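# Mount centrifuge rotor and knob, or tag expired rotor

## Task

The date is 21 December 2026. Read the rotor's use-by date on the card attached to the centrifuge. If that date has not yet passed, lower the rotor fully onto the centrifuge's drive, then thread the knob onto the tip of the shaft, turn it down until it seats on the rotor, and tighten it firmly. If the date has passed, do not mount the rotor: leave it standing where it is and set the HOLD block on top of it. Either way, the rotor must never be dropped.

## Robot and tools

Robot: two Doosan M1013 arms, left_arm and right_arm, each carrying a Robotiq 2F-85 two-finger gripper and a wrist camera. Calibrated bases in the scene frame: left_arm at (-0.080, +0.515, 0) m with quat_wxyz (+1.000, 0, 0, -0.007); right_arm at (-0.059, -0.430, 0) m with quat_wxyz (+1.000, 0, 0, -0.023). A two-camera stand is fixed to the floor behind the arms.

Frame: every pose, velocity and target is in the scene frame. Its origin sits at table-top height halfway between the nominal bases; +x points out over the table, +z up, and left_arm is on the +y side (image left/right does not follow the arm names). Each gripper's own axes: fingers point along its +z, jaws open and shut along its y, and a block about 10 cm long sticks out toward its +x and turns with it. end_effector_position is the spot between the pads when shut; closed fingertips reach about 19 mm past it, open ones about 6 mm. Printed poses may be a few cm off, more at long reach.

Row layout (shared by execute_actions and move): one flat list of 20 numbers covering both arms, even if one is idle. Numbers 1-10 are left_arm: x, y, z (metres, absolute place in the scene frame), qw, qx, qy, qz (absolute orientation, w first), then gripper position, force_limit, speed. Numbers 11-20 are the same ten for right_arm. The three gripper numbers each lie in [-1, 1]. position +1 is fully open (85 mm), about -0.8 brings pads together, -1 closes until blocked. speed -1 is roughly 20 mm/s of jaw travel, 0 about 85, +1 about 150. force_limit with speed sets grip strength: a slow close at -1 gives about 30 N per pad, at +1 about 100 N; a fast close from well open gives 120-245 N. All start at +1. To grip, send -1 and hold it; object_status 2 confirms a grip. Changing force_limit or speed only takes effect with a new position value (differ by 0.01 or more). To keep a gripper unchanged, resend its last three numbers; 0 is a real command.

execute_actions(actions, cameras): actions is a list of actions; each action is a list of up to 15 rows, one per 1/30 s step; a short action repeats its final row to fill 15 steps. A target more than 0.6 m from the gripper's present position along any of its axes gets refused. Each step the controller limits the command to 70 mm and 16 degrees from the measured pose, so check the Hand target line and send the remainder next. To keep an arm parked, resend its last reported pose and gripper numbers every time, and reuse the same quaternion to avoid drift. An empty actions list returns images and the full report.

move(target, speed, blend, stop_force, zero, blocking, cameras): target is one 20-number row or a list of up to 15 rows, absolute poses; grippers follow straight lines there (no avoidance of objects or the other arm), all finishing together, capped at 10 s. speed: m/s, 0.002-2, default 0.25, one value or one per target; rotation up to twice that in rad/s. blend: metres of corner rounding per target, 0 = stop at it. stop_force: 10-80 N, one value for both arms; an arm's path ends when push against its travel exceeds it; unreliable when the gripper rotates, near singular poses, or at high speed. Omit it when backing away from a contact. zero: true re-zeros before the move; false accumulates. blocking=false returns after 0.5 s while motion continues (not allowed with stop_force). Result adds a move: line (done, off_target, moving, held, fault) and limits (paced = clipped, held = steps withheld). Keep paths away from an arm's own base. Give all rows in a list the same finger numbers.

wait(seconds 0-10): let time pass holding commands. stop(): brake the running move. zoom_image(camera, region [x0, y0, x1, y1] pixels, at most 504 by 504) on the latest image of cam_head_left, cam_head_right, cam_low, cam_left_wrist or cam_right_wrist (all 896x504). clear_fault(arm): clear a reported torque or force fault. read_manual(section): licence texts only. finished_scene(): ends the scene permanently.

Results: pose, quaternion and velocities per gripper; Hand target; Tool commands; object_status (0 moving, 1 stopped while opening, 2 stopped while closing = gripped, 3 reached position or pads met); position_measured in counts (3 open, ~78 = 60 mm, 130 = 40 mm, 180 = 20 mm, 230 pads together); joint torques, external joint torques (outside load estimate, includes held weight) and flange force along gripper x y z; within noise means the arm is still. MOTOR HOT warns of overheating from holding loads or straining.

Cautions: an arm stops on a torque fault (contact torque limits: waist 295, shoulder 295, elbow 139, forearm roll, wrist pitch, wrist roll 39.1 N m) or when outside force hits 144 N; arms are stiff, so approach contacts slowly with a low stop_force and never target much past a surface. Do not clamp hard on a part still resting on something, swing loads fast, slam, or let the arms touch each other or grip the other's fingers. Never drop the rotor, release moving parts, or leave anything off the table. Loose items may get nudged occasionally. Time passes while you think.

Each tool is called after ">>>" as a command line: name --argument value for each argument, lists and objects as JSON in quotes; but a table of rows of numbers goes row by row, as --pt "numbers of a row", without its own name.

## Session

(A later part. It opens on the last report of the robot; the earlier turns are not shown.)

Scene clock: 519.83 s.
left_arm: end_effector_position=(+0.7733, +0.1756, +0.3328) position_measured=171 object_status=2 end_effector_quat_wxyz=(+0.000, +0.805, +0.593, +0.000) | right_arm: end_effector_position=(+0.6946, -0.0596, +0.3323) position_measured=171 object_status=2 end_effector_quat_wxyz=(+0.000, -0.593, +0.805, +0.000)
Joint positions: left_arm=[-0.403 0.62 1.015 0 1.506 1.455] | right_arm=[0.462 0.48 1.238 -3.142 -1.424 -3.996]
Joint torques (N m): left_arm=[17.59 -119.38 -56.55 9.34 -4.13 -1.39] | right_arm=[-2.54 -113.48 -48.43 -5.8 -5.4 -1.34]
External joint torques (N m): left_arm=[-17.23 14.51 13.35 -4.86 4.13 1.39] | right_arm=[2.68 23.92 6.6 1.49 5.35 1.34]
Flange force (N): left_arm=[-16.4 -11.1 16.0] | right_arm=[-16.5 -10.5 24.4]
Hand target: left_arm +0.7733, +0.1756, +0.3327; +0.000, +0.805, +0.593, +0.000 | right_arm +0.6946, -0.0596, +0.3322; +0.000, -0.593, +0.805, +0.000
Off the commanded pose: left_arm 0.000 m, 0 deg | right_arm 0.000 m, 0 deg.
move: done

>>> move --pt "0.7730 0.1751 0.40 0 0.8049 0.5934 0 -1 0.3 -1 0.6948 -0.0591 0.3995 0 0.5934 -0.8049 0 -1 0.3 -1" --pt "0.7730 0.1751 0.555 0 0.8049 0.5934 0 -1 0.3 -1 0.6948 -0.0591 0.5545 0 0.5934 -0.8049 0 -1 0.3 -1" --speed '[0.02,0.06]'

>>> move --target '[0.5330,0.1751,0.57,0,0.8049,0.5934,0,-1,0.3,-1,0.4548,-0.0591,0.5695,0,0.5934,-0.8049,0,-1,0.3,-1]' --speed 0.05 --cameras '["all"]'

>>> zoom_image --camera "cam_head_left" --region '[385, 190, 455, 260]'

>>> zoom_image --camera "cam_low" --region '[430, 190, 530, 270]'

>>> zoom_image --camera "cam_head_right" --region '[380, 190, 450, 260]'

Scene clock: 530.63 s.
left_arm: end_effector_position=(+0.7730, +0.1751, +0.5550) position_measured=171 object_status=2 end_effector_quat_wxyz=(+0.000, +0.805, +0.593, +0.000) | right_arm: end_effector_position=(+0.6948, -0.0591, +0.5545) position_measured=171 object_status=2 end_effector_quat_wxyz=(+0.000, -0.593, +0.805, +0.000)
Joint positions: left_arm=[-0.403 0.711 0.453 0 1.977 1.454] | right_arm=[0.463 0.506 0.796 -3.142 -1.839 -3.995]
Joint torques (N m): left_arm=[-17.81 -131.08 -55.52 -0.52 -4.45 -1.33] | right_arm=[19.77 -121.64 -62.83 2.45 0.98 -1.26]
External joint torques (N m): left_arm=[18.52 22.02 15.82 4.65 4.46 1.33] | right_arm=[-19.53 29.34 21.42 -6.71 -1.03 1.26]
Flange force (N): left_arm=[0.0 0.0 0.0] | right_arm=[21.6 -8.8 39.9]
Hand target: left_arm +0.7730, +0.1751, +0.5550; +0.000, +0.805, +0.593, +0.000 | right_arm +0.6948, -0.0591, +0.5545; +0.000, -0.593, +0.805, +0.000
Off the commanded pose: left_arm 0.000 m, 0 deg | right_arm 0.000 m, 0 deg.
move: done

Scene clock: 535.73 s.
left_arm: end_effector_position=(+0.5330, +0.1751, +0.5700) position_measured=171 object_status=2 end_effector_quat_wxyz=(+0.000, +0.805, +0.593, +0.000) | right_arm: end_effector_position=(+0.4548, -0.0591, +0.5695) position_measured=171 object_status=2 end_effector_quat_wxyz=(+0.000, -0.593, +0.805, +0.000)
Joint positions: left_arm=[-0.542 0.247 1.136 0 1.759 1.315] | right_arm=[0.617 0.132 1.276 -3.142 -1.734 -3.841]
Joint torques (N m): left_arm=[3.45 -86.26 -60.25 5.88 -3.67 -1.25] | right_arm=[4.47 -85.46 -62.04 -2.35 -2.86 -1.23]
External joint torques (N m): left_arm=[-2.74 16.63 17.41 -1.42 3.7 1.25] | right_arm=[-4.43 28.97 19.52 -2.03 2.8 1.23]
Flange force (N): left_arm=[-0.4 -8.3 26.5] | right_arm=[-4.9 -10.0 38.8]
Hand target: left_arm +0.5330, +0.1751, +0.5700; +0.000, +0.805, +0.593, +0.000 | right_arm +0.4548, -0.0591, +0.5695; +0.000, -0.593, +0.805, +0.000
Off the commanded pose: left_arm 0.000 m, 0 deg | right_arm 0.000 m, 0 deg.
move: done

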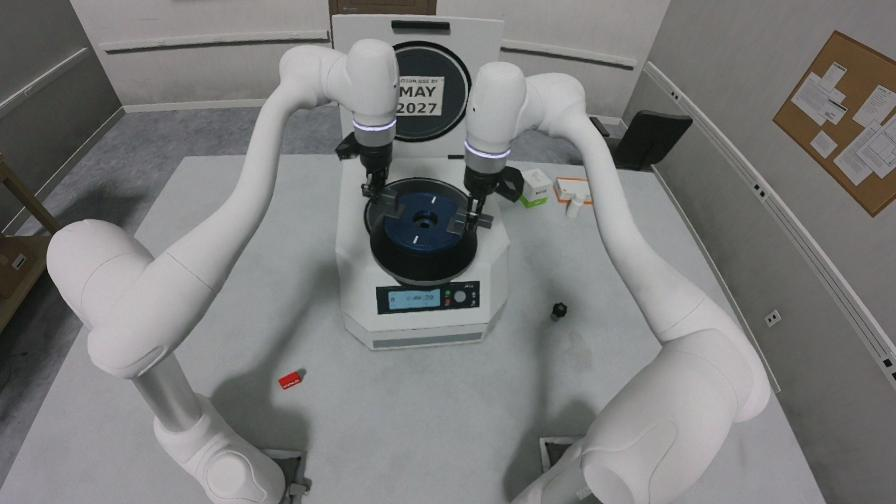

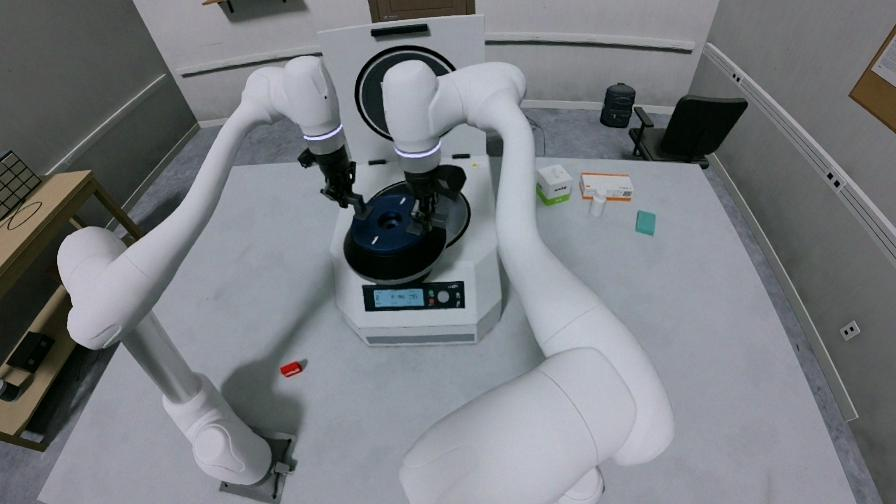

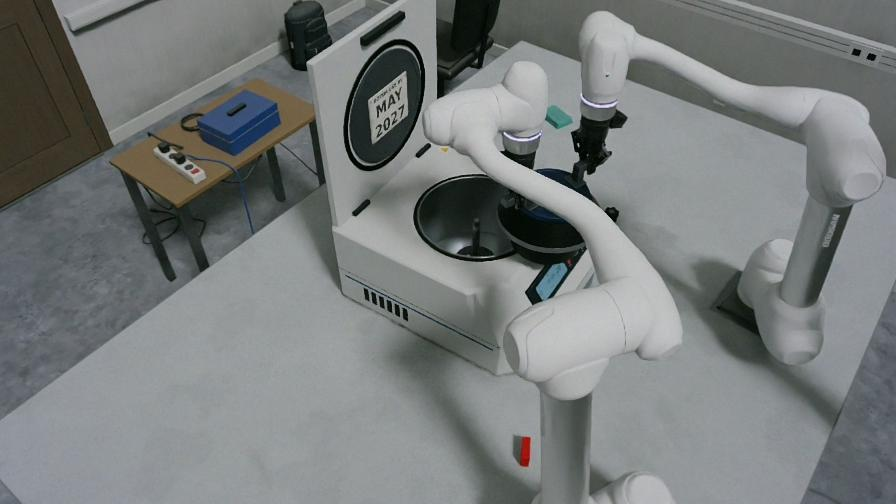

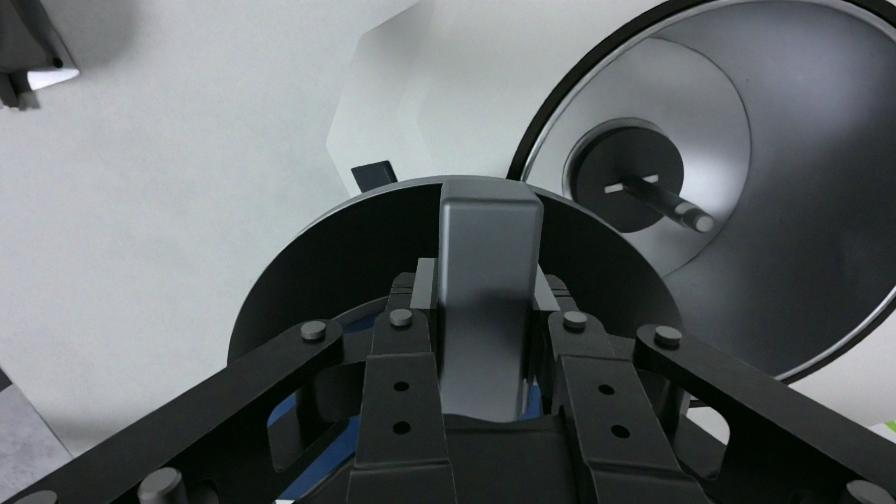

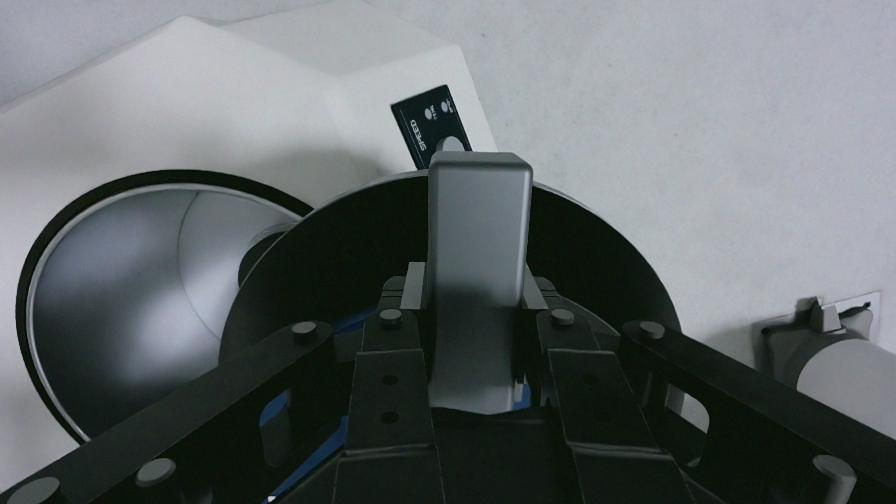

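Scaled by 7.200.

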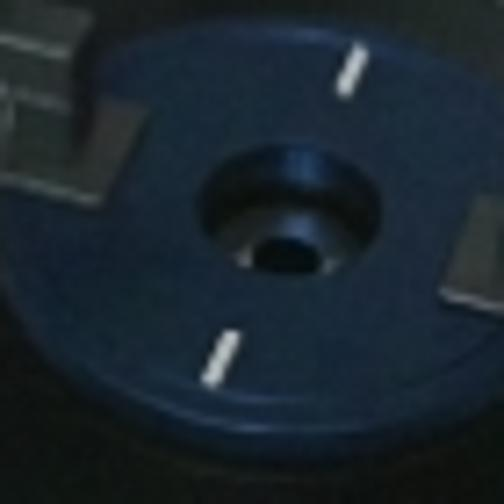

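Scaled by 5.040.

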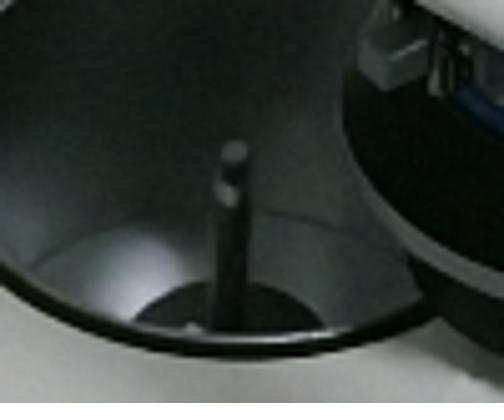

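Scaled by 7.200.

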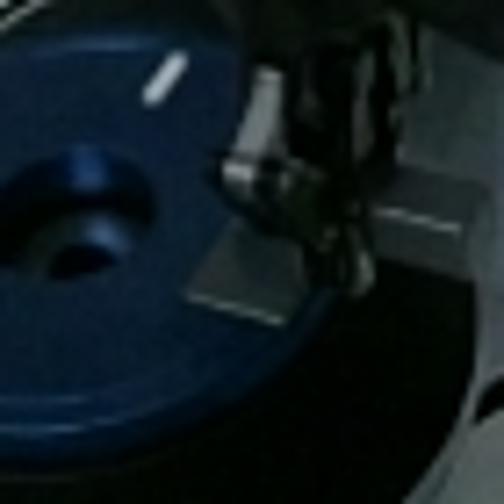

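>>> zoom_image --camera "cam_left_wrist" --region '[550, 110, 730, 250]'

Scaled by 2.800.

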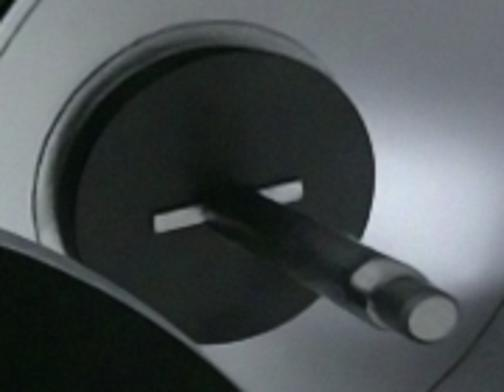

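>>> move --pt "0.5948 0.1813 0.565 0 0.7314 0.6820 0 -1 0.3 -1 0.5720 -0.0651 0.5645 0 0.6820 -0.7314 0 -1 0.3 -1" --pt "0.7448 0.1813 0.56 0 0.7314 0.6820 0 -1 0.3 -1 0.7220 -0.0651 0.5595 0 0.6820 -0.7314 0 -1 0.3 -1" --speed 0.05 --blend 0.02

>>> move --target '[0.7448,0.1813,0.475,0,0.7314,0.6820,0,-1,0.3,-1,0.7220,-0.0651,0.4745,0,0.6820,-0.7314,0,-1,0.3,-1]' --speed 0.03

>>> move --target '[0.7448,0.1813,0.464,0,0.7314,0.6820,0,-1,0.3,-1,0.7220,-0.0651,0.4635,0,0.6820,-0.7314,0,-1,0.3,-1]' --speed 0.012

Scene clock: 558.97 s.
left_arm: end_effector_position=(+0.7448, +0.1813, +0.5600) position_measured=171 object_status=2 end_effector_quat_wxyz=(+0.000, +0.731, +0.682, +0.000) | right_arm: end_effector_position=(+0.7220, -0.0651, +0.5595) position_measured=171 object_status=2 end_effector_quat_wxyz=(+0.000, +0.682, -0.731, +0.000)
Joint positions: left_arm=[-0.41 0.631 0.583 0 1.928 1.217] | right_arm=[0.444 0.559 0.702 -3.142 -1.88 -4.245]
Joint torques (N m): left_arm=[-1.28 -125.71 -56.34 3.93 -3.53 -1.12] | right_arm=[8.99 -131.82 -60.55 -1.33 -2.16 -1]
External joint torques (N m): left_arm=[2.18 22.3 15.78 0.28 3.56 1.12] | right_arm=[-8.74 34.65 19.55 -2.9 2.12 1]
Flange force (N): left_arm=[0.0 0.0 0.0] | right_arm=[6.0 -7.6 39.4]
Hand target: left_arm +0.7448, +0.1813, +0.5600; +0.000, +0.731, +0.682, +0.000 | right_arm +0.7220, -0.0651, +0.5595; +0.000, +0.682, -0.731, +0.000
Off the commanded pose: left_arm 0.000 m, 0 deg | right_arm 0.000 m, 0 deg.
move: done

Scene clock: 562.10 s.
left_arm: end_effector_position=(+0.7448, +0.1813, +0.4750) position_measured=171 object_status=2 end_effector_quat_wxyz=(+0.000, +0.731, +0.682, +0.000) | right_arm: end_effector_position=(+0.7220, -0.0651, +0.4745) position_measured=171 object_status=2 end_effector_quat_wxyz=(+0.000, +0.682, -0.731, +0.000)
Joint positions: left_arm=[-0.41 0.577 0.83 0 1.735 1.217] | right_arm=[0.444 0.518 0.923 -3.142 -1.7 -4.245]
Joint torques (N m): left_arm=[4.71 -124.78 -60.16 5.77 -2.87 -1.14] | right_arm=[2.46 -129.78 -61.5 -3.36 -3.17 -1.06]
External joint torques (N m): left_arm=[-4.19 24.05 17.52 -1.35 2.9 1.14] | right_arm=[-2.2 35.87 19.28 -0.99 3.13 1.06]
Flange force (N): left_arm=[-1.6 -6.2 27.4] | right_arm=[-2.9 -7.9 39.3]
Hand target: left_arm +0.7448, +0.1813, +0.4750; +0.000, +0.731, +0.682, +0.000 | right_arm +0.7220, -0.0651, +0.4745; +0.000, +0.682, -0.731, +0.000
Off the commanded pose: left_arm 0.000 m, 0 deg | right_arm 0.000 m, 0 deg.
move: done

Scene clock: 563.23 s.
left_arm: end_effector_position=(+0.7448, +0.1813, +0.4640) position_measured=171 object_status=2 end_effector_quat_wxyz=(+0.000, +0.731, +0.682, +0.000) | right_arm: end_effector_position=(+0.7220, -0.0651, +0.4635) position_measured=171 object_status=2 end_effector_quat_wxyz=(+0.000, +0.682, -0.731, +0.000)
Joint positions: left_arm=[-0.41 0.573 0.856 0 1.712 1.217] | right_arm=[0.444 0.516 0.947 -3.142 -1.678 -4.245]
Joint torques (N m): left_arm=[4.96 -125.07 -60.54 5.95 -2.86 -1.12] | right_arm=[1.43 -130.76 -61.6 -3.53 -3.19 -1.12]
External joint torques (N m): left_arm=[-5.28 24.1 17.55 -1.52 2.88 1.12] | right_arm=[-1.22 35.68 18.72 -0.91 3.15 1.12]
Flange force (N): left_arm=[-2.9 -6.3 27.2] | right_arm=[-4.6 -8.6 38.3]
Hand target: left_arm +0.7448, +0.1813, +0.4640; +0.000, +0.731, +0.682, +0.000 | right_arm +0.7220, -0.0651, +0.4635; +0.000, +0.682, -0.731, +0.000
Off the commanded pose: left_arm 0.000 m, 0 deg | right_arm 0.000 m, 0 deg.
move: done

Clean. Descend.

>>> move --target '[0.7448,0.1813,0.445,0,0.7314,0.6820,0,-1,0.3,-1,0.7220,-0.0651,0.4445,0,0.6820,-0.7314,0,-1,0.3,-1]' --speed 0.015

>>> move --target '[0.7448,0.1813,0.39,0,0.7314,0.6820,0,-1,0.3,-1,0.7220,-0.0651,0.3895,0,0.6820,-0.7314,0,-1,0.3,-1]' --speed 0.02

>>> move --target '[0.7448,0.1813,0.345,0,0.7314,0.6820,0,-1,0.3,-1,0.7220,-0.0651,0.3445,0,0.6820,-0.7314,0,-1,0.3,-1]' --speed 0.02

Scene clock: 567.70 s.
left_arm: end_effector_position=(+0.7448, +0.1813, +0.4450) position_measured=171 object_status=2 end_effector_quat_wxyz=(+0.000, +0.731, +0.682, +0.000) | right_arm: end_effector_position=(+0.7220, -0.0651, +0.4445) position_measured=171 object_status=2 end_effector_quat_wxyz=(+0.000, +0.682, -0.731, +0.000)
Joint positions: left_arm=[-0.41 0.568 0.898 0 1.675 1.217] | right_arm=[0.444 0.513 0.986 -3.142 -1.643 -4.245]
Joint torques (N m): left_arm=[5.72 -125.04 -60.89 6.1 -2.72 -1.12] | right_arm=[1.86 -130.55 -61.69 -3.75 -3.26 -0.96]
External joint torques (N m): left_arm=[-5.59 24.85 17.87 -1.64 2.74 1.12] | right_arm=[-1.59 35.57 18.72 -0.69 3.21 0.96]
Flange force (N): left_arm=[-3.4 -5.8 27.7] | right_arm=[-3.9 -8.6 38.7]
Hand target: left_arm +0.7448, +0.1813, +0.4450; +0.000, +0.731, +0.682, +0.000 | right_arm +0.7220, -0.0651, +0.4445; +0.000, +0.682, -0.731, +0.000
Off the commanded pose: left_arm 0.000 m, 0 deg | right_arm 0.000 m, 0 deg.
move: done

Scene clock: 570.70 s.
left_arm: end_effector_position=(+0.7448, +0.1813, +0.3900) position_measured=171 object_status=2 end_effector_quat_wxyz=(+0.000, +0.731, +0.682, +0.000) | right_arm: end_effector_position=(+0.7220, -0.0651, +0.3895) position_measured=171 object_status=2 end_effector_quat_wxyz=(+0.000, +0.682, -0.731, +0.000)
Joint positions: left_arm=[-0.41 0.562 1.006 0 1.573 1.217] | right_arm=[0.444 0.51 1.088 -3.142 -1.543 -4.245]
Joint torques (N m): left_arm=[7.08 -124.85 -61.55 6.27 -2.61 -1.17] | right_arm=[0.67 -129.69 -60.69 -4.09 -3.54 -1.03]
External joint torques (N m): left_arm=[-6.71 24.5 18.15 -1.78 2.63 1.17] | right_arm=[-0.45 35.61 17.89 -0.32 3.5 1.03]
Flange force (N): left_arm=[-4.2 -7.3 27.8] | right_arm=[-6.0 -9.4 38.6]
Hand target: left_arm +0.7448, +0.1813, +0.3900; +0.000, +0.731, +0.682, +0.000 | right_arm +0.7220, -0.0651, +0.3895; +0.000, +0.682, -0.731, +0.000
Off the commanded pose: left_arm 0.000 m, 0 deg | right_arm 0.000 m, 0 deg.
move: done

Scene clock: 573.20 s.
left_arm: end_effector_position=(+0.7448, +0.1813, +0.3450) position_measured=171 object_status=2 end_effector_quat_wxyz=(+0.000, +0.731, +0.682, +0.000) | right_arm: end_effector_position=(+0.7220, -0.0651, +0.3445) position_measured=171 object_status=2 end_effector_quat_wxyz=(+0.000, +0.682, -0.731, +0.000)
Joint positions: left_arm=[-0.41 0.565 1.082 0 1.494 1.217] | right_arm=[0.444 0.516 1.161 -3.142 -1.465 -4.245]
Joint torques (N m): left_arm=[8.55 -125.5 -61.52 6.68 -2.45 -1.12] | right_arm=[-0.3 -129.31 -59.87 -4.61 -3.66 -1.12]
External joint torques (N m): left_arm=[-8.22 24.61 18.12 -2.19 2.48 1.12] | right_arm=[0.53 35.2 17.3 0.22 3.63 1.12]
Flange force (N): left_arm=[-5.9 -7.7 27.7] | right_arm=[-7.1 -8.9 38.8]
Hand target: left_arm +0.7448, +0.1813, +0.3450; +0.000, +0.731, +0.682, +0.000 | right_arm +0.7220, -0.0651, +0.3445; +0.000, +0.682, -0.731, +0.000
Off the commanded pose: left_arm 0.000 m, 0 deg | right_arm 0.000 m, 0 deg.
move: done

>>> move --target '[0.7448,0.1813,0.3355,0,0.7314,0.6820,0,-1,0.3,-1,0.7220,-0.0651,0.335,0,0.6820,-0.7314,0,-1,0.3,-1]' --speed 0.015

>>> move --target '[0.7448,0.1813,0.3325,0,0.7314,0.6820,0,-1,0.3,-1,0.7220,-0.0651,0.332,0,0.6820,-0.7314,0,-1,0.3,-1]' --speed 0.01

Scene clock: 577.43 s.
left_arm: end_effector_position=(+0.7448, +0.1813, +0.3355) position_measured=171 object_status=2 end_effector_quat_wxyz=(+0.000, +0.731, +0.682, +0.000) | right_arm: end_effector_position=(+0.7220, -0.0651, +0.3350) position_measured=171 object_status=2 end_effector_quat_wxyz=(+0.000, +0.682, -0.731, +0.000)
Joint positions: left_arm=[-0.41 0.567 1.096 0 1.478 1.217] | right_arm=[0.444 0.518 1.175 -3.142 -1.449 -4.245]
Joint torques (N m): left_arm=[8.76 -126.01 -61.56 6.75 -2.54 -1.13] | right_arm=[-0.46 -129.22 -59.25 -4.77 -3.7 -1.12]
External joint torques (N m): left_arm=[-9.06 25.11 18.25 -2.27 2.57 1.13] | right_arm=[0.77 34.33 16.65 0.38 3.65 1.12]
Flange force (N): left_arm=[-7.0 -7.4 27.7] | right_arm=[-7.4 -8.8 38.0]
Hand target: left_arm +0.7448, +0.1813, +0.3355; +0.000, +0.731, +0.682, +0.000 | right_arm +0.7220, -0.0651, +0.3350; +0.000, +0.682, -0.731, +0.000
Off the commanded pose: left_arm 0.000 m, 0 deg | right_arm 0.000 m, 0 deg.
move: done

Scene clock: 578.13 s.
left_arm: end_effector_position=(+0.7448, +0.1813, +0.3326) position_measured=171 object_status=2 end_effector_quat_wxyz=(+0.000, +0.731, +0.682, +0.000) | right_arm: end_effector_position=(+0.7220, -0.0651, +0.3321) position_measured=171 object_status=2 end_effector_quat_wxyz=(+0.000, +0.682, -0.731, +0.000)
Joint positions: left_arm=[-0.41 0.567 1.101 0 1.473 1.217] | right_arm=[0.444 0.518 1.179 -3.142 -1.444 -4.245]
Joint torques (N m): left_arm=[8.23 -107.1 -51.47 6.66 -3.65 -1.14] | right_arm=[0.73 -107.72 -47.66 -4.4 -2.22 -1.14]
External joint torques (N m): left_arm=[-8.06 6.91 8.44 -2.21 3.68 1.14] | right_arm=[-0.5 12.97 5.12 0.01 2.18 1.14]
Flange force (N): left_arm=[-4.8 -10.2 7.8] | right_arm=[-3.9 -5.4 14.0]
Hand target: left_arm +0.7448, +0.1813, +0.3325; +0.000, +0.731, +0.682, +0.000 | right_arm +0.7220, -0.0651, +0.3320; +0.000, +0.682, -0.731, +0.000
Off the commanded pose: left_arm 0.000 m, 0 deg | right_arm 0.000 m, 0 deg.
move: done

>>> move --pt "0.7448 0.1813 0.470 0 0.7314 0.6820 0 -1 0.3 -1 0.7220 -0.0651 0.4695 0 0.6820 -0.7314 0 -1 0.3 -1" --pt "0.7404 0.1816 0.470 0 0.7193 0.6947 0 -1 0.3 -1 0.7262 -0.0654 0.4695 0 0.6947 -0.7193 0 -1 0.3 -1" --pt "0.7404 0.1816 0.345 0 0.7193 0.6947 0 -1 0.3 -1 0.7262 -0.0654 0.3445 0 0.6947 -0.7193 0 -1 0.3 -1" --speed '[0.06,0.03,0.04]'

>>> move --pt "0.7404 0.1816 0.3355 0 0.7193 0.6947 0 -1 0.3 -1 0.7262 -0.0654 0.335 0 0.6947 -0.7193 0 -1 0.3 -1" --pt "0.7404 0.1816 0.3325 0 0.7193 0.6947 0 -1 0.3 -1 0.7262 -0.0654 0.332 0 0.6947 -0.7193 0 -1 0.3 -1" --speed 0.012

Scene clock: 604.47 s.
left_arm: end_effector_position=(+0.7404, +0.1816, +0.3449) position_measured=171 object_status=2 end_effector_quat_wxyz=(+0.000, +0.719, +0.695, +0.000) | right_arm: end_effector_position=(+0.7262, -0.0654, +0.3445) position_measured=171 object_status=2 end_effector_quat_wxyz=(+0.000, +0.695, -0.719, +0.000)
Joint positions: left_arm=[-0.412 0.558 1.094 0 1.49 1.18] | right_arm=[0.441 0.522 1.151 -3.142 -1.469 -4.282]
Joint torques (N m): left_arm=[6.65 -124.59 -61.48 6.09 -2.61 -1.09] | right_arm=[0.96 -129.72 -60.19 -4.18 -3.36 -1.18]
External joint torques (N m): left_arm=[-6.79 24.86 18.14 -1.62 2.63 1.09] | right_arm=[-0.7 33.86 17.3 -0.25 3.31 1.18]
Flange force (N): left_arm=[-4.4 -6.6 27.5] | right_arm=[-4.6 -7.8 38.0]
Hand target: left_arm +0.7404, +0.1816, +0.3450; +0.000, +0.719, +0.695, +0.000 | right_arm +0.7262, -0.0654, +0.3445; +0.000, +0.695, -0.719, +0.000
Off the commanded pose: left_arm 0.000 m, 0 deg | right_arm 0.000 m, 0 deg.
move: done

Scene clock: 605.83 s.
left_arm: end_effector_position=(+0.7404, +0.1816, +0.3325) position_measured=171 object_status=2 end_effector_quat_wxyz=(+0.000, +0.719, +0.695, +0.000) | right_arm: end_effector_position=(+0.7262, -0.0654, +0.3320) position_measured=171 object_status=2 end_effector_quat_wxyz=(+0.000, +0.695, -0.719, +0.000)
Joint positions: left_arm=[-0.412 0.56 1.113 0 1.469 1.18] | right_arm=[0.441 0.525 1.169 -3.142 -1.448 -4.282]
Joint torques (N m): left_arm=[8.07 -125.43 -61.37 6.59 -2.37 -1.09] | right_arm=[-0.6 -130.39 -59.53 -4.72 -3.62 -1]
External joint torques (N m): left_arm=[-8.33 25.18 18.05 -2.13 2.39 1.09] | right_arm=[0.83 35.22 17.02 0.33 3.58 1]
Flange force (N): left_arm=[-6.2 -6.7 27.8] | right_arm=[-7.2 -9.4 38.6]
Hand target: left_arm +0.7404, +0.1816, +0.3325; +0.000, +0.719, +0.695, +0.000 | right_arm +0.7262, -0.0654, +0.3320; +0.000, +0.695, -0.719, +0.000
Off the commanded pose: left_arm 0.000 m, 0 deg | right_arm 0.000 m, 0 deg.
move: done

>>> move --target '[0.7404,0.1816,0.3295,0,0.7193,0.6947,0,-1,0.3,-1,0.7262,-0.0654,0.329,0,0.6947,-0.7193,0,-1,0.3,-1]' --speed 0.01

>>> move --target '[0.7404,0.1816,0.3275,0,0.7193,0.6947,0,-1,0.3,-1,0.7262,-0.0654,0.327,0,0.6947,-0.7193,0,-1,0.3,-1]' --speed 0.01

Scene clock: 608.70 s.
left_arm: end_effector_position=(+0.7404, +0.1816, +0.3295) position_measured=171 object_status=2 end_effector_quat_wxyz=(+0.000, +0.719, +0.695, +0.000) | right_arm: end_effector_position=(+0.7262, -0.0654, +0.3290) position_measured=171 object_status=2 end_effector_quat_wxyz=(+0.000, +0.695, -0.719, +0.000)
Joint positions: left_arm=[-0.412 0.56 1.118 0 1.464 1.18] | right_arm=[0.441 0.525 1.174 -3.142 -1.442 -4.282]
Joint torques (N m): left_arm=[8.48 -124.96 -61.19 6.74 -2.33 -1.12] | right_arm=[-1.04 -130.16 -59.15 -4.86 -3.66 -1.08]
External joint torques (N m): left_arm=[-8.67 24.61 17.96 -2.28 2.36 1.12] | right_arm=[1.21 36.02 17 0.51 3.63 1.08]
Flange force (N): left_arm=[-6.3 -7.6 27.6] | right_arm=[-8.3 -10.4 38.9]
Hand target: left_arm +0.7404, +0.1816, +0.3295; +0.000, +0.719, +0.695, +0.000 | right_arm +0.7262, -0.0654, +0.3290; +0.000, +0.695, -0.719, +0.000
Off the commanded pose: left_arm 0.000 m, 0 deg | right_arm 0.000 m, 0 deg.
move: done

Scene clock: 609.40 s.
left_arm: end_effector_position=(+0.7404, +0.1816, +0.3276) position_measured=171 object_status=2 end_effector_quat_wxyz=(+0.000, +0.719, +0.695, +0.000) | right_arm: end_effector_position=(+0.7262, -0.0654, +0.3271) position_measured=171 object_status=2 end_effector_quat_wxyz=(+0.000, +0.695, -0.719, +0.000)
Joint positions: left_arm=[-0.412 0.561 1.12 0 1.46 1.18] | right_arm=[0.441 0.526 1.177 -3.142 -1.439 -4.282]
Joint torques (N m): left_arm=[6.71 -102.93 -51.23 6.18 -4.89 -1.12] | right_arm=[-3.34 -102.82 -44.45 -5.62 -1.68 -1.12]
External joint torques (N m): left_arm=[-6.6 3.14 8.17 -1.73 4.92 1.12] | right_arm=[3.59 7.54 1.92 1.23 1.64 1.12]
Flange force (N): left_arm=[-1.4 -14.0 4.5] | right_arm=[-7.8 -3.3 7.3]
Hand target: left_arm +0.7404, +0.1816, +0.3275; +0.000, +0.719, +0.695, +0.000 | right_arm +0.7262, -0.0654, +0.3270; +0.000, +0.695, -0.719, +0.000
Off the commanded pose: left_arm 0.000 m, 0 deg | right_arm 0.000 m, 0 deg.
move: done

>>> move --target '[0.7404,0.1816,0.3274,0,0.7193,0.6947,0,0.2,0.3,-1,0.7262,-0.0654,0.3269,0,0.6947,-0.7193,0,0.2,0.3,-1]' --speed 0.01

>>> move --target '[0.7404,0.1816,0.50,0,0.7193,0.6947,0,0.2,0.3,-1,0.7262,-0.0654,0.50,0,0.6947,-0.7193,0,0.2,0.3,-1]' --speed 0.08 --cameras '["all"]'

Scene clock: 613.30 s.
left_arm: end_effector_position=(+0.7404, +0.1816, +0.3274) position_measured=104 object_status=0 end_effector_quat_wxyz=(+0.000, +0.719, +0.695, +0.000) | right_arm: end_effector_position=(+0.7262, -0.0654, +0.3269) position_measured=104 object_status=0 end_effector_quat_wxyz=(+0.000, +0.695, -0.719, +0.000)
Joint positions: left_arm=[-0.412 0.561 1.121 0 1.46 1.18] | right_arm=[0.441 0.526 1.177 -3.142 -1.439 -4.282]
Joint torques (N m): left_arm=[-2.08 -95.1 -39.45 3.85 -0.39 0.06] | right_arm=[-0.27 -95.28 -43.05 -3.94 -0.03 0.09]
External joint torques (N m): left_arm=[2.3 -4.31 -3.4 0.58 0.42 -0.06] | right_arm=[0.48 0.34 0.64 -0.44 -0.01 -0.09]
Flange force (N): left_arm=[1.5 3.2 -6.6] | right_arm=[0.1 1.2 1.0]
Hand target: left_arm +0.7404, +0.1816, +0.3274; +0.000, +0.719, +0.695, +0.000 | right_arm +0.7262, -0.0654, +0.3269; +0.000, +0.695, -0.719, +0.000
Off the commanded pose: left_arm 0.000 m, 0 deg | right_arm 0.000 m, 0 deg.
move: done

Scene clock: 615.80 s.
left_arm: end_effector_position=(+0.7404, +0.1816, +0.5000) position_measured=104 object_status=3 end_effector_quat_wxyz=(+0.000, +0.719, +0.695, +0.000) | right_arm: end_effector_position=(+0.7262, -0.0654, +0.5000) position_measured=104 object_status=3 end_effector_quat_wxyz=(+0.000, +0.695, -0.719, +0.000)
Joint positions: left_arm=[-0.412 0.578 0.783 0 1.781 1.18] | right_arm=[0.441 0.534 0.852 -3.142 -1.755 -4.282]
Joint torques (N m): left_arm=[-1.69 -95.72 -38.81 3.82 -0.37 0.08] | right_arm=[-0.53 -96.14 -42.49 -3.91 0.03 0.16]
External joint torques (N m): left_arm=[1.74 -5 -3.65 0.57 0.39 -0.08] | right_arm=[0.72 1.08 0.63 -0.41 -0.07 -0.16]
Flange force (N): left_arm=[0.8 3.2 -8.0] | right_arm=[-0.7 0.0 1.0]
Hand target: left_arm +0.7404, +0.1816, +0.5000; +0.000, +0.719, +0.695, +0.000 | right_arm +0.7262, -0.0654, +0.5000; +0.000, +0.695, -0.719, +0.000
Off the commanded pose: left_arm 0.000 m, 0 deg | right_arm 0.000 m, 0 deg.
move: done

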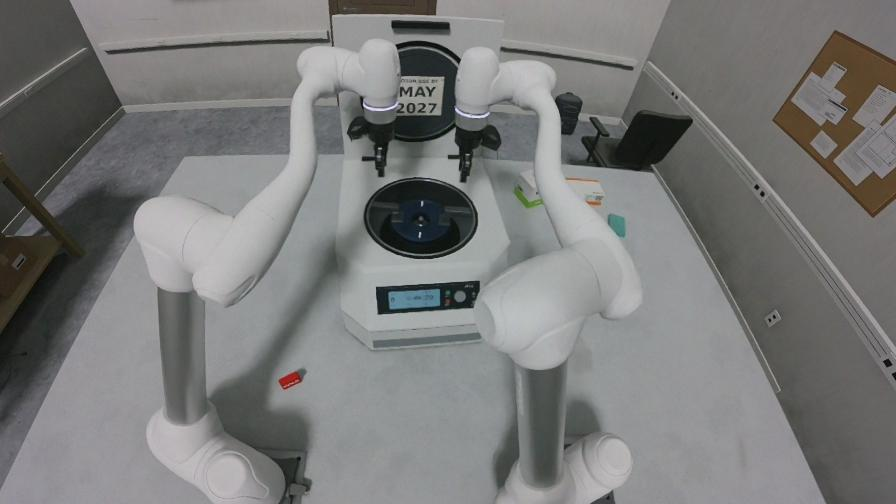

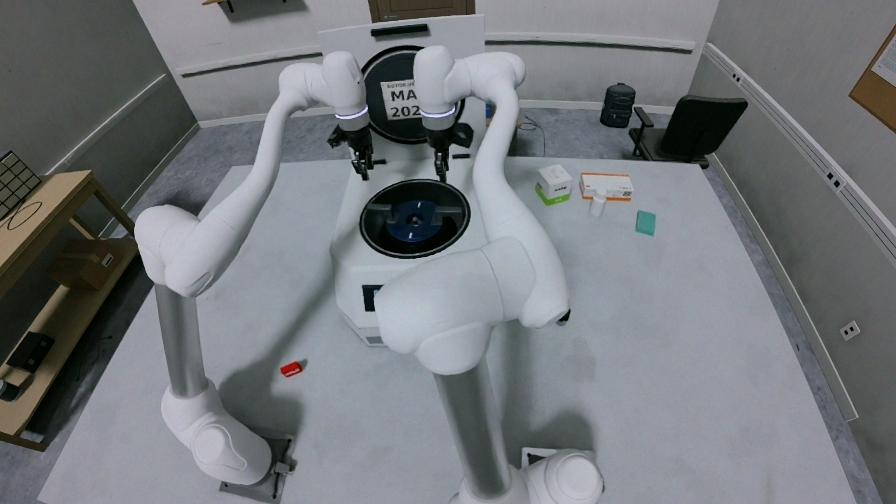

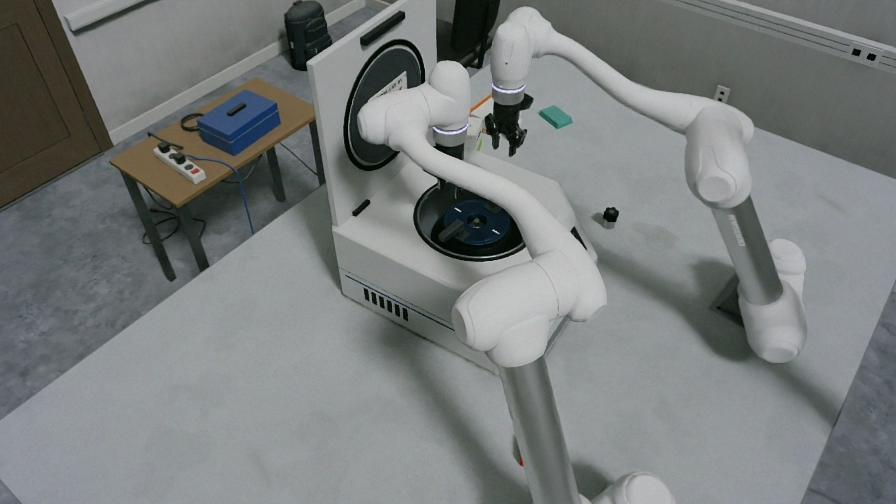

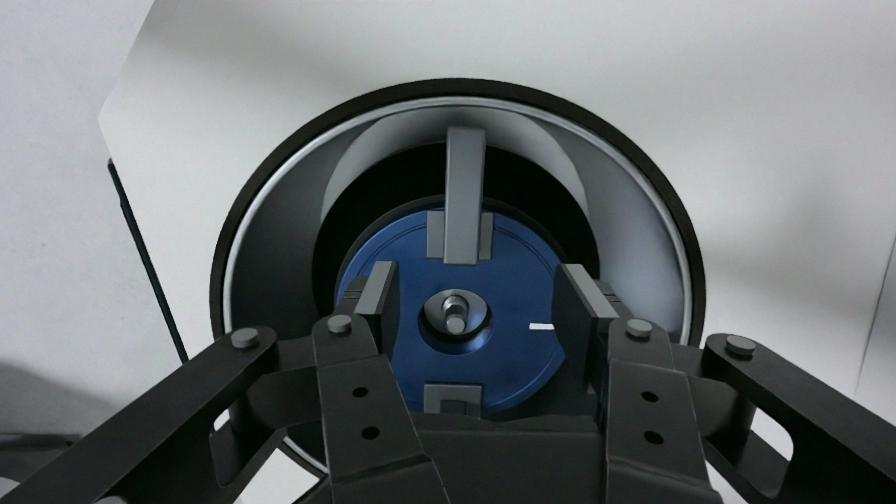

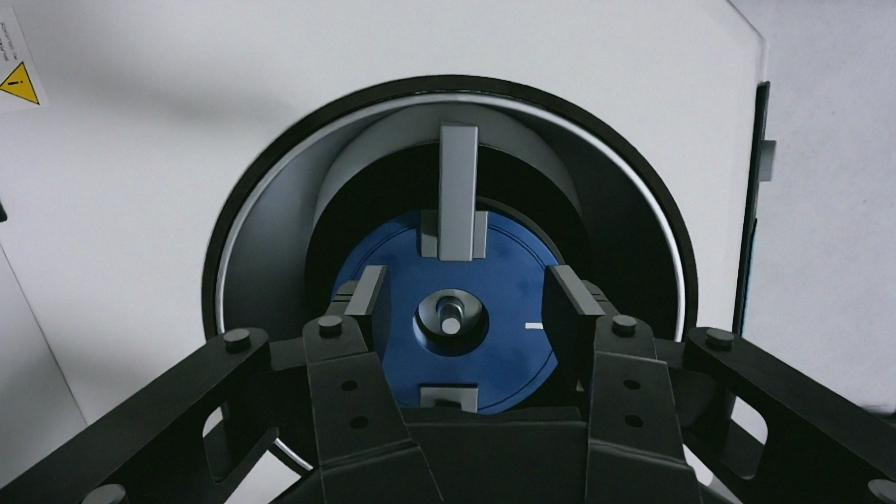

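>>> move --pt "0.7404 0.1816 0.50 0 0.7193 0.6947 0 0.2 0.3 -1 0.60 -0.30 0.50 0 0.7071 -0.7071 0 1 0.3 0" --pt "0.7404 0.1816 0.50 0 0.7193 0.6947 0 0.2 0.3 -1 0.516 -0.55 0.34 0 0.7071 -0.7071 0 1 0.3 0" --blend 0.05 --cameras '["cam_right_wrist","cam_head_left"]'

>>> zoom_image --camera "cam_right_wrist" --region '[350, 150, 550, 350]'

Scene clock: 630.10 s.
left_arm: end_effector_position=(+0.7404, +0.1816, +0.5000) position_measured=104 object_status=3 end_effector_quat_wxyz=(+0.000, +0.719, +0.695, +0.000) | right_arm: end_effector_position=(+0.5160, -0.5500, +0.3401) position_measured=3 object_status=3 end_effector_quat_wxyz=(+0.000, +0.707, -0.707, +0.000)
Joint positions: left_arm=[-0.412 0.578 0.783 0 1.781 1.18] | right_arm=[-0.218 0.074 1.754 -3.142 -1.313 -4.976]
Joint torques (N m): left_arm=[-1.96 -95.88 -38.81 3.83 -0.4 0.13] | right_arm=[-0.48 -50.93 -41.94 -3.86 0.05 0.12]
External joint torques (N m): left_arm=[1.79 -4.49 -3.46 0.53 0.43 -0.13] | right_arm=[0.63 1.83 0.54 -0.41 -0.04 -0.12]
Flange force (N): left_arm=[0.7 3.6 -7.8] | right_arm=[-0.4 -2.2 1.5]
Hand target: left_arm +0.7404, +0.1816, +0.5000; +0.000, +0.719, +0.695, +0.000 | right_arm +0.5160, -0.5500, +0.3400; +0.000, +0.707, -0.707, +0.000
Off the commanded pose: left_arm 0.000 m, 0 deg | right_arm 0.000 m, 0 deg.
move: done
Images, in order (width x height): cam_head_left 896x504, cam_right_wrist 896x504.

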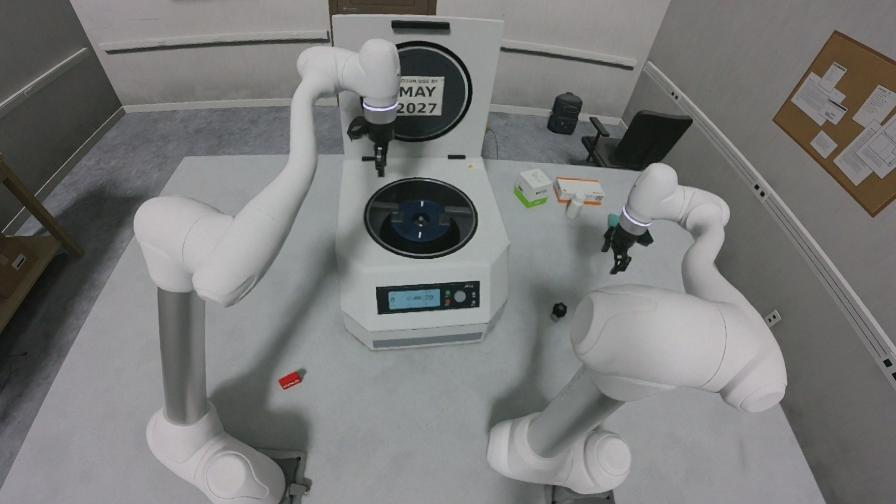

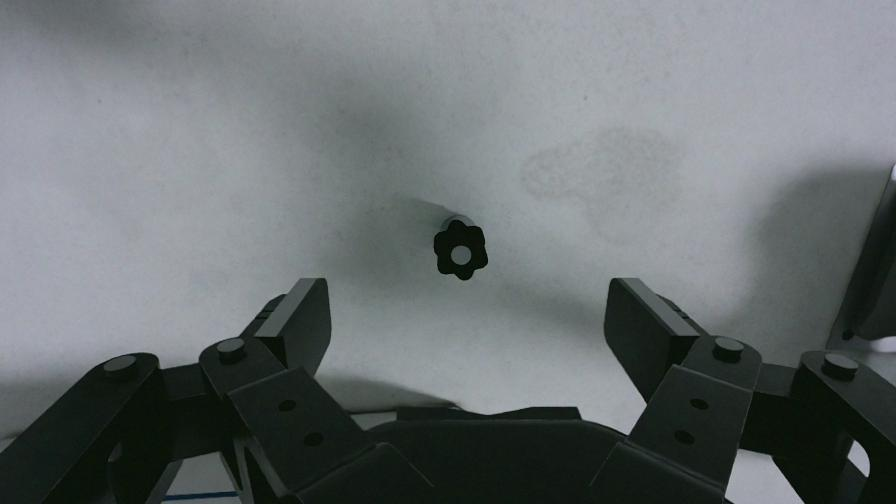

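Scaled by 2.520.

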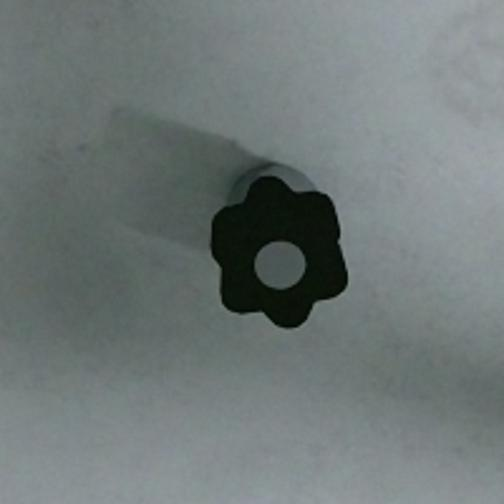

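>>> move --target '[0.7404,0.1816,0.50,0,0.7193,0.6947,0,0.2,0.3,-1,0.508,-0.50,0.18,0,0.7604,-0.6494,0,1,0.3,0]' --speed 0.15 --cameras '["cam_right_wrist"]'

>>> zoom_image --camera "cam_right_wrist" --region '[350, 150, 600, 400]'

Scene clock: 638.70 s.
left_arm: end_effector_position=(+0.7404, +0.1816, +0.5000) position_measured=104 object_status=3 end_effector_quat_wxyz=(+0.000, +0.719, +0.695, +0.000) | right_arm: end_effector_position=(+0.5080, -0.5000, +0.1800) position_measured=3 object_status=3 end_effector_quat_wxyz=(+0.000, +0.760, -0.649, +0.000)
Joint positions: left_arm=[-0.412 0.578 0.783 0 1.781 1.18] | right_arm=[-0.136 0.156 1.974 -3.142 -1.012 -5.052]
Joint torques (N m): left_arm=[-2 -96.17 -38.79 3.77 -0.36 0.08] | right_arm=[-0.5 -54.48 -36.84 -3.34 0 0.15]
External joint torques (N m): left_arm=[1.77 -4.98 -3.81 0.63 0.39 -0.08] | right_arm=[0.62 1.82 0.42 -0.41 0.02 -0.15]
Flange force (N): left_arm=[0.7 3.7 -8.4] | right_arm=[-0.2 -2.1 2.1]
Hand target: left_arm +0.7404, +0.1816, +0.5000; +0.000, +0.719, +0.695, +0.000 | right_arm +0.5080, -0.5000, +0.1800; +0.000, +0.760, -0.649, +0.000
Off the commanded pose: left_arm 0.000 m, 0 deg | right_arm 0.000 m, 0 deg.
move: done
Images, in order (width x height): cam_right_wrist 896x504.

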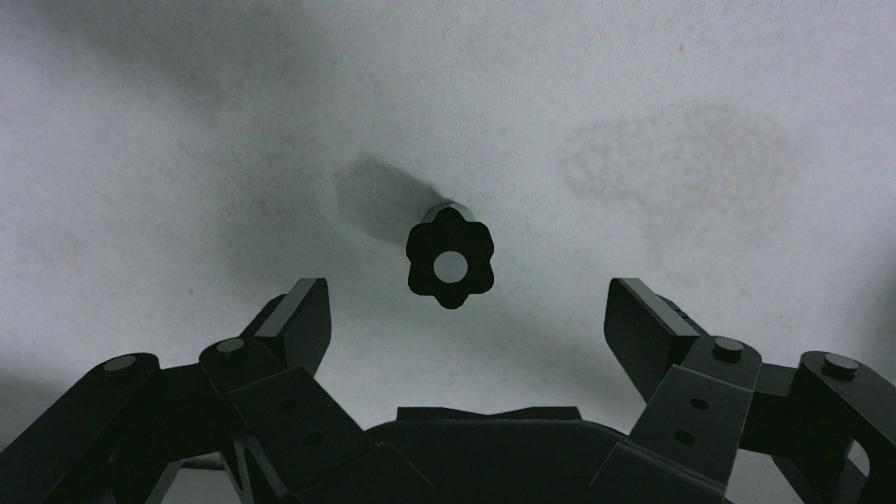

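Scaled by 2.016.

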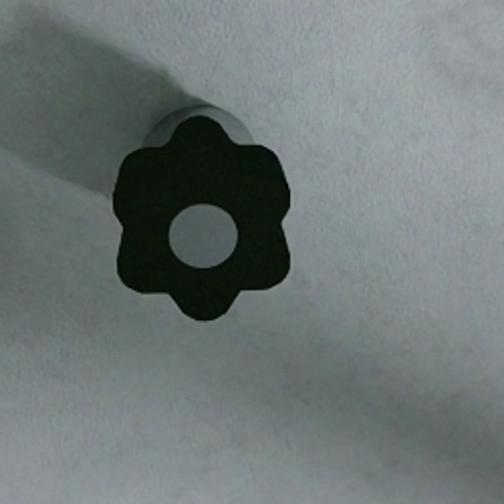

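>>> move --target '[0.7404,0.1816,0.50,0,0.7193,0.6947,0,0.2,0.3,-1,0.5055,-0.473,0.10,0,0.7604,-0.6494,0,1,0.3,0]' --speed 0.1 --cameras '["cam_right_wrist"]'

Scene clock: 649.20 s.
left_arm: end_effector_position=(+0.7404, +0.1816, +0.5000) position_measured=104 object_status=3 end_effector_quat_wxyz=(+0.000, +0.719, +0.695, +0.000) | right_arm: end_effector_position=(+0.5055, -0.4730, +0.1000) position_measured=3 object_status=3 end_effector_quat_wxyz=(+0.000, +0.760, -0.649, +0.000)
Joint positions: left_arm=[-0.412 0.578 0.783 0 1.781 1.18] | right_arm=[-0.09 0.234 2.054 -3.141 -0.854 -5.006]
Joint torques (N m): left_arm=[-1.74 -95.78 -38.8 3.83 -0.37 0.09] | right_arm=[-0.46 -57.62 -33.15 -2.92 -0.03 0.15]
External joint torques (N m): left_arm=[2.5 -3.98 -3.19 0.53 0.4 -0.09] | right_arm=[0.59 1.21 1.01 -0.41 0.03 -0.15]
Flange force (N): left_arm=[1.4 4.0 -7.2] | right_arm=[-0.8 0.0 2.3]
Hand target: left_arm +0.7404, +0.1816, +0.5000; +0.000, +0.719, +0.695, +0.000 | right_arm +0.5055, -0.4730, +0.1000; +0.000, +0.760, -0.649, +0.000
Off the commanded pose: left_arm 0.000 m, 0 deg | right_arm 0.000 m, 0 deg.
move: done
Images, in order (width x height): cam_right_wrist 896x504.

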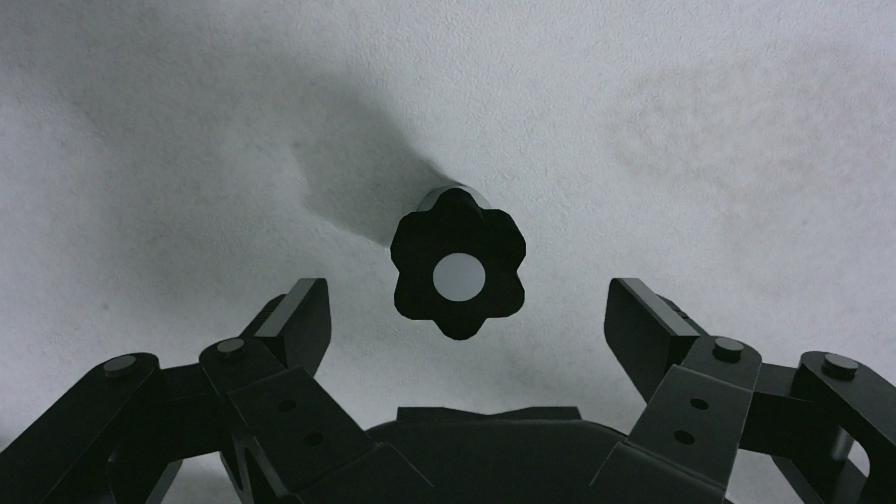

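>>> move --target '[0.7404,0.1816,0.50,0,0.7193,0.6947,0,0.2,0.3,-1,0.5087,-0.4739,0.053,0,0.7604,-0.6494,0,1,0.3,0]' --speed 0.06

>>> move --target '[0.7404,0.1816,0.50,0,0.7193,0.6947,0,0.2,0.3,-1,0.5087,-0.4739,0.053,0,0.7604,-0.6494,0,-1,0,-1]' --cameras '["cam_right_wrist","cam_head_left"]'

Scene clock: 655.10 s.
left_arm: end_effector_position=(+0.7404, +0.1816, +0.5000) position_measured=104 object_status=3 end_effector_quat_wxyz=(+0.000, +0.719, +0.695, +0.000) | right_arm: end_effector_position=(+0.5087, -0.4739, +0.0530) position_measured=3 object_status=3 end_effector_quat_wxyz=(+0.000, +0.760, -0.649, +0.000)
Joint positions: left_arm=[-0.412 0.578 0.783 0 1.781 1.18] | right_arm=[-0.091 0.298 2.08 -3.142 -0.763 -5.006]
Joint torques (N m): left_arm=[-1.83 -96.07 -38.93 3.8 -0.41 0.12] | right_arm=[-0.28 -61.99 -30.68 -2.68 0.06 0.17]
External joint torques (N m): left_arm=[2.13 -3.91 -3.18 0.57 0.43 -0.12] | right_arm=[0.4 1.79 1.17 -0.37 -0.05 -0.17]
Flange force (N): left_arm=[0.9 4.0 -7.3] | right_arm=[-0.3 -0.2 3.0]
Hand target: left_arm +0.7404, +0.1816, +0.5000; +0.000, +0.719, +0.695, +0.000 | right_arm +0.5087, -0.4739, +0.0530; +0.000, +0.760, -0.649, +0.000
Off the commanded pose: left_arm 0.000 m, 0 deg | right_arm 0.000 m, 0 deg.
move: done

Scene clock: 657.57 s.
left_arm: end_effector_position=(+0.7404, +0.1816, +0.5000) position_measured=104 object_status=3 end_effector_quat_wxyz=(+0.000, +0.719, +0.695, +0.000) | right_arm: end_effector_position=(+0.5087, -0.4739, +0.0530) position_measured=110 object_status=0 end_effector_quat_wxyz=(+0.000, +0.760, -0.649, +0.000)
Joint positions: left_arm=[-0.412 0.578 0.783 0 1.781 1.18] | right_arm=[-0.091 0.298 2.08 -3.142 -0.763 -5.007]
Joint torques (N m): left_arm=[-2.03 -95.85 -38.89 3.79 -0.37 0.11] | right_arm=[-0.71 -41.22 -19.88 -2.59 1.66 0.32]
External joint torques (N m): left_arm=[2.38 -5.47 -3.73 0.62 0.4 -0.11] | right_arm=[0.9 -19.24 -9.51 -0.45 -1.66 -0.32]
Flange force (N): left_arm=[1.7 2.7 -7.9] | right_arm=[-2.3 5.3 -34.9]
Hand target: left_arm +0.7404, +0.1816, +0.5000; +0.000, +0.719, +0.695, +0.000 | right_arm +0.5087, -0.4739, +0.0530; +0.000, +0.760, -0.649, +0.000
Off the commanded pose: left_arm 0.000 m, 0 deg | right_arm 0.000 m, 0 deg.
move: done
Images, in order (width x height): cam_head_left 896x504, cam_right_wrist 896x504.

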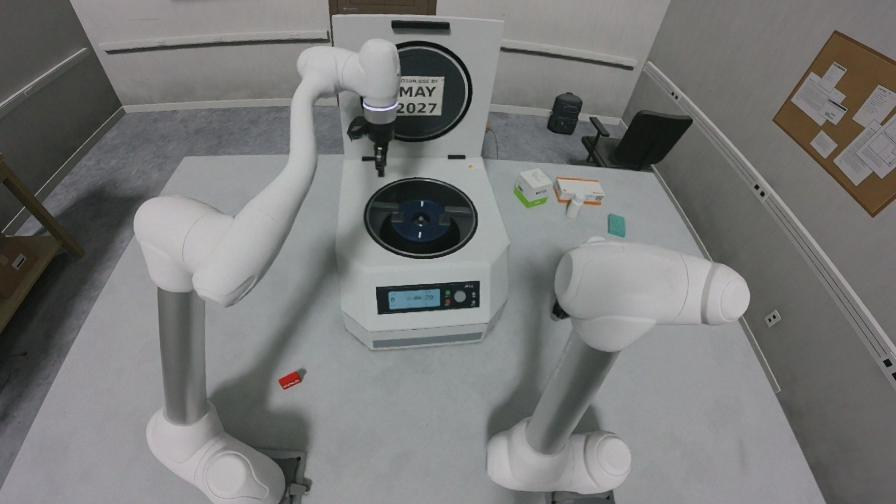

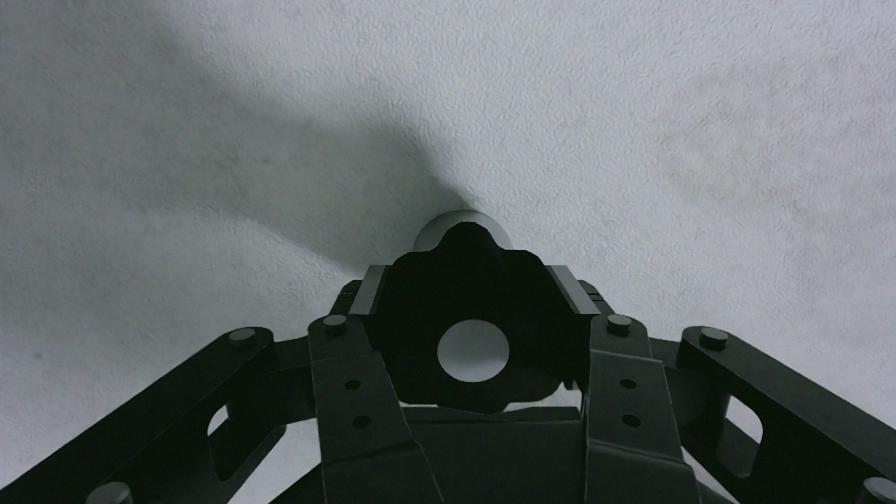

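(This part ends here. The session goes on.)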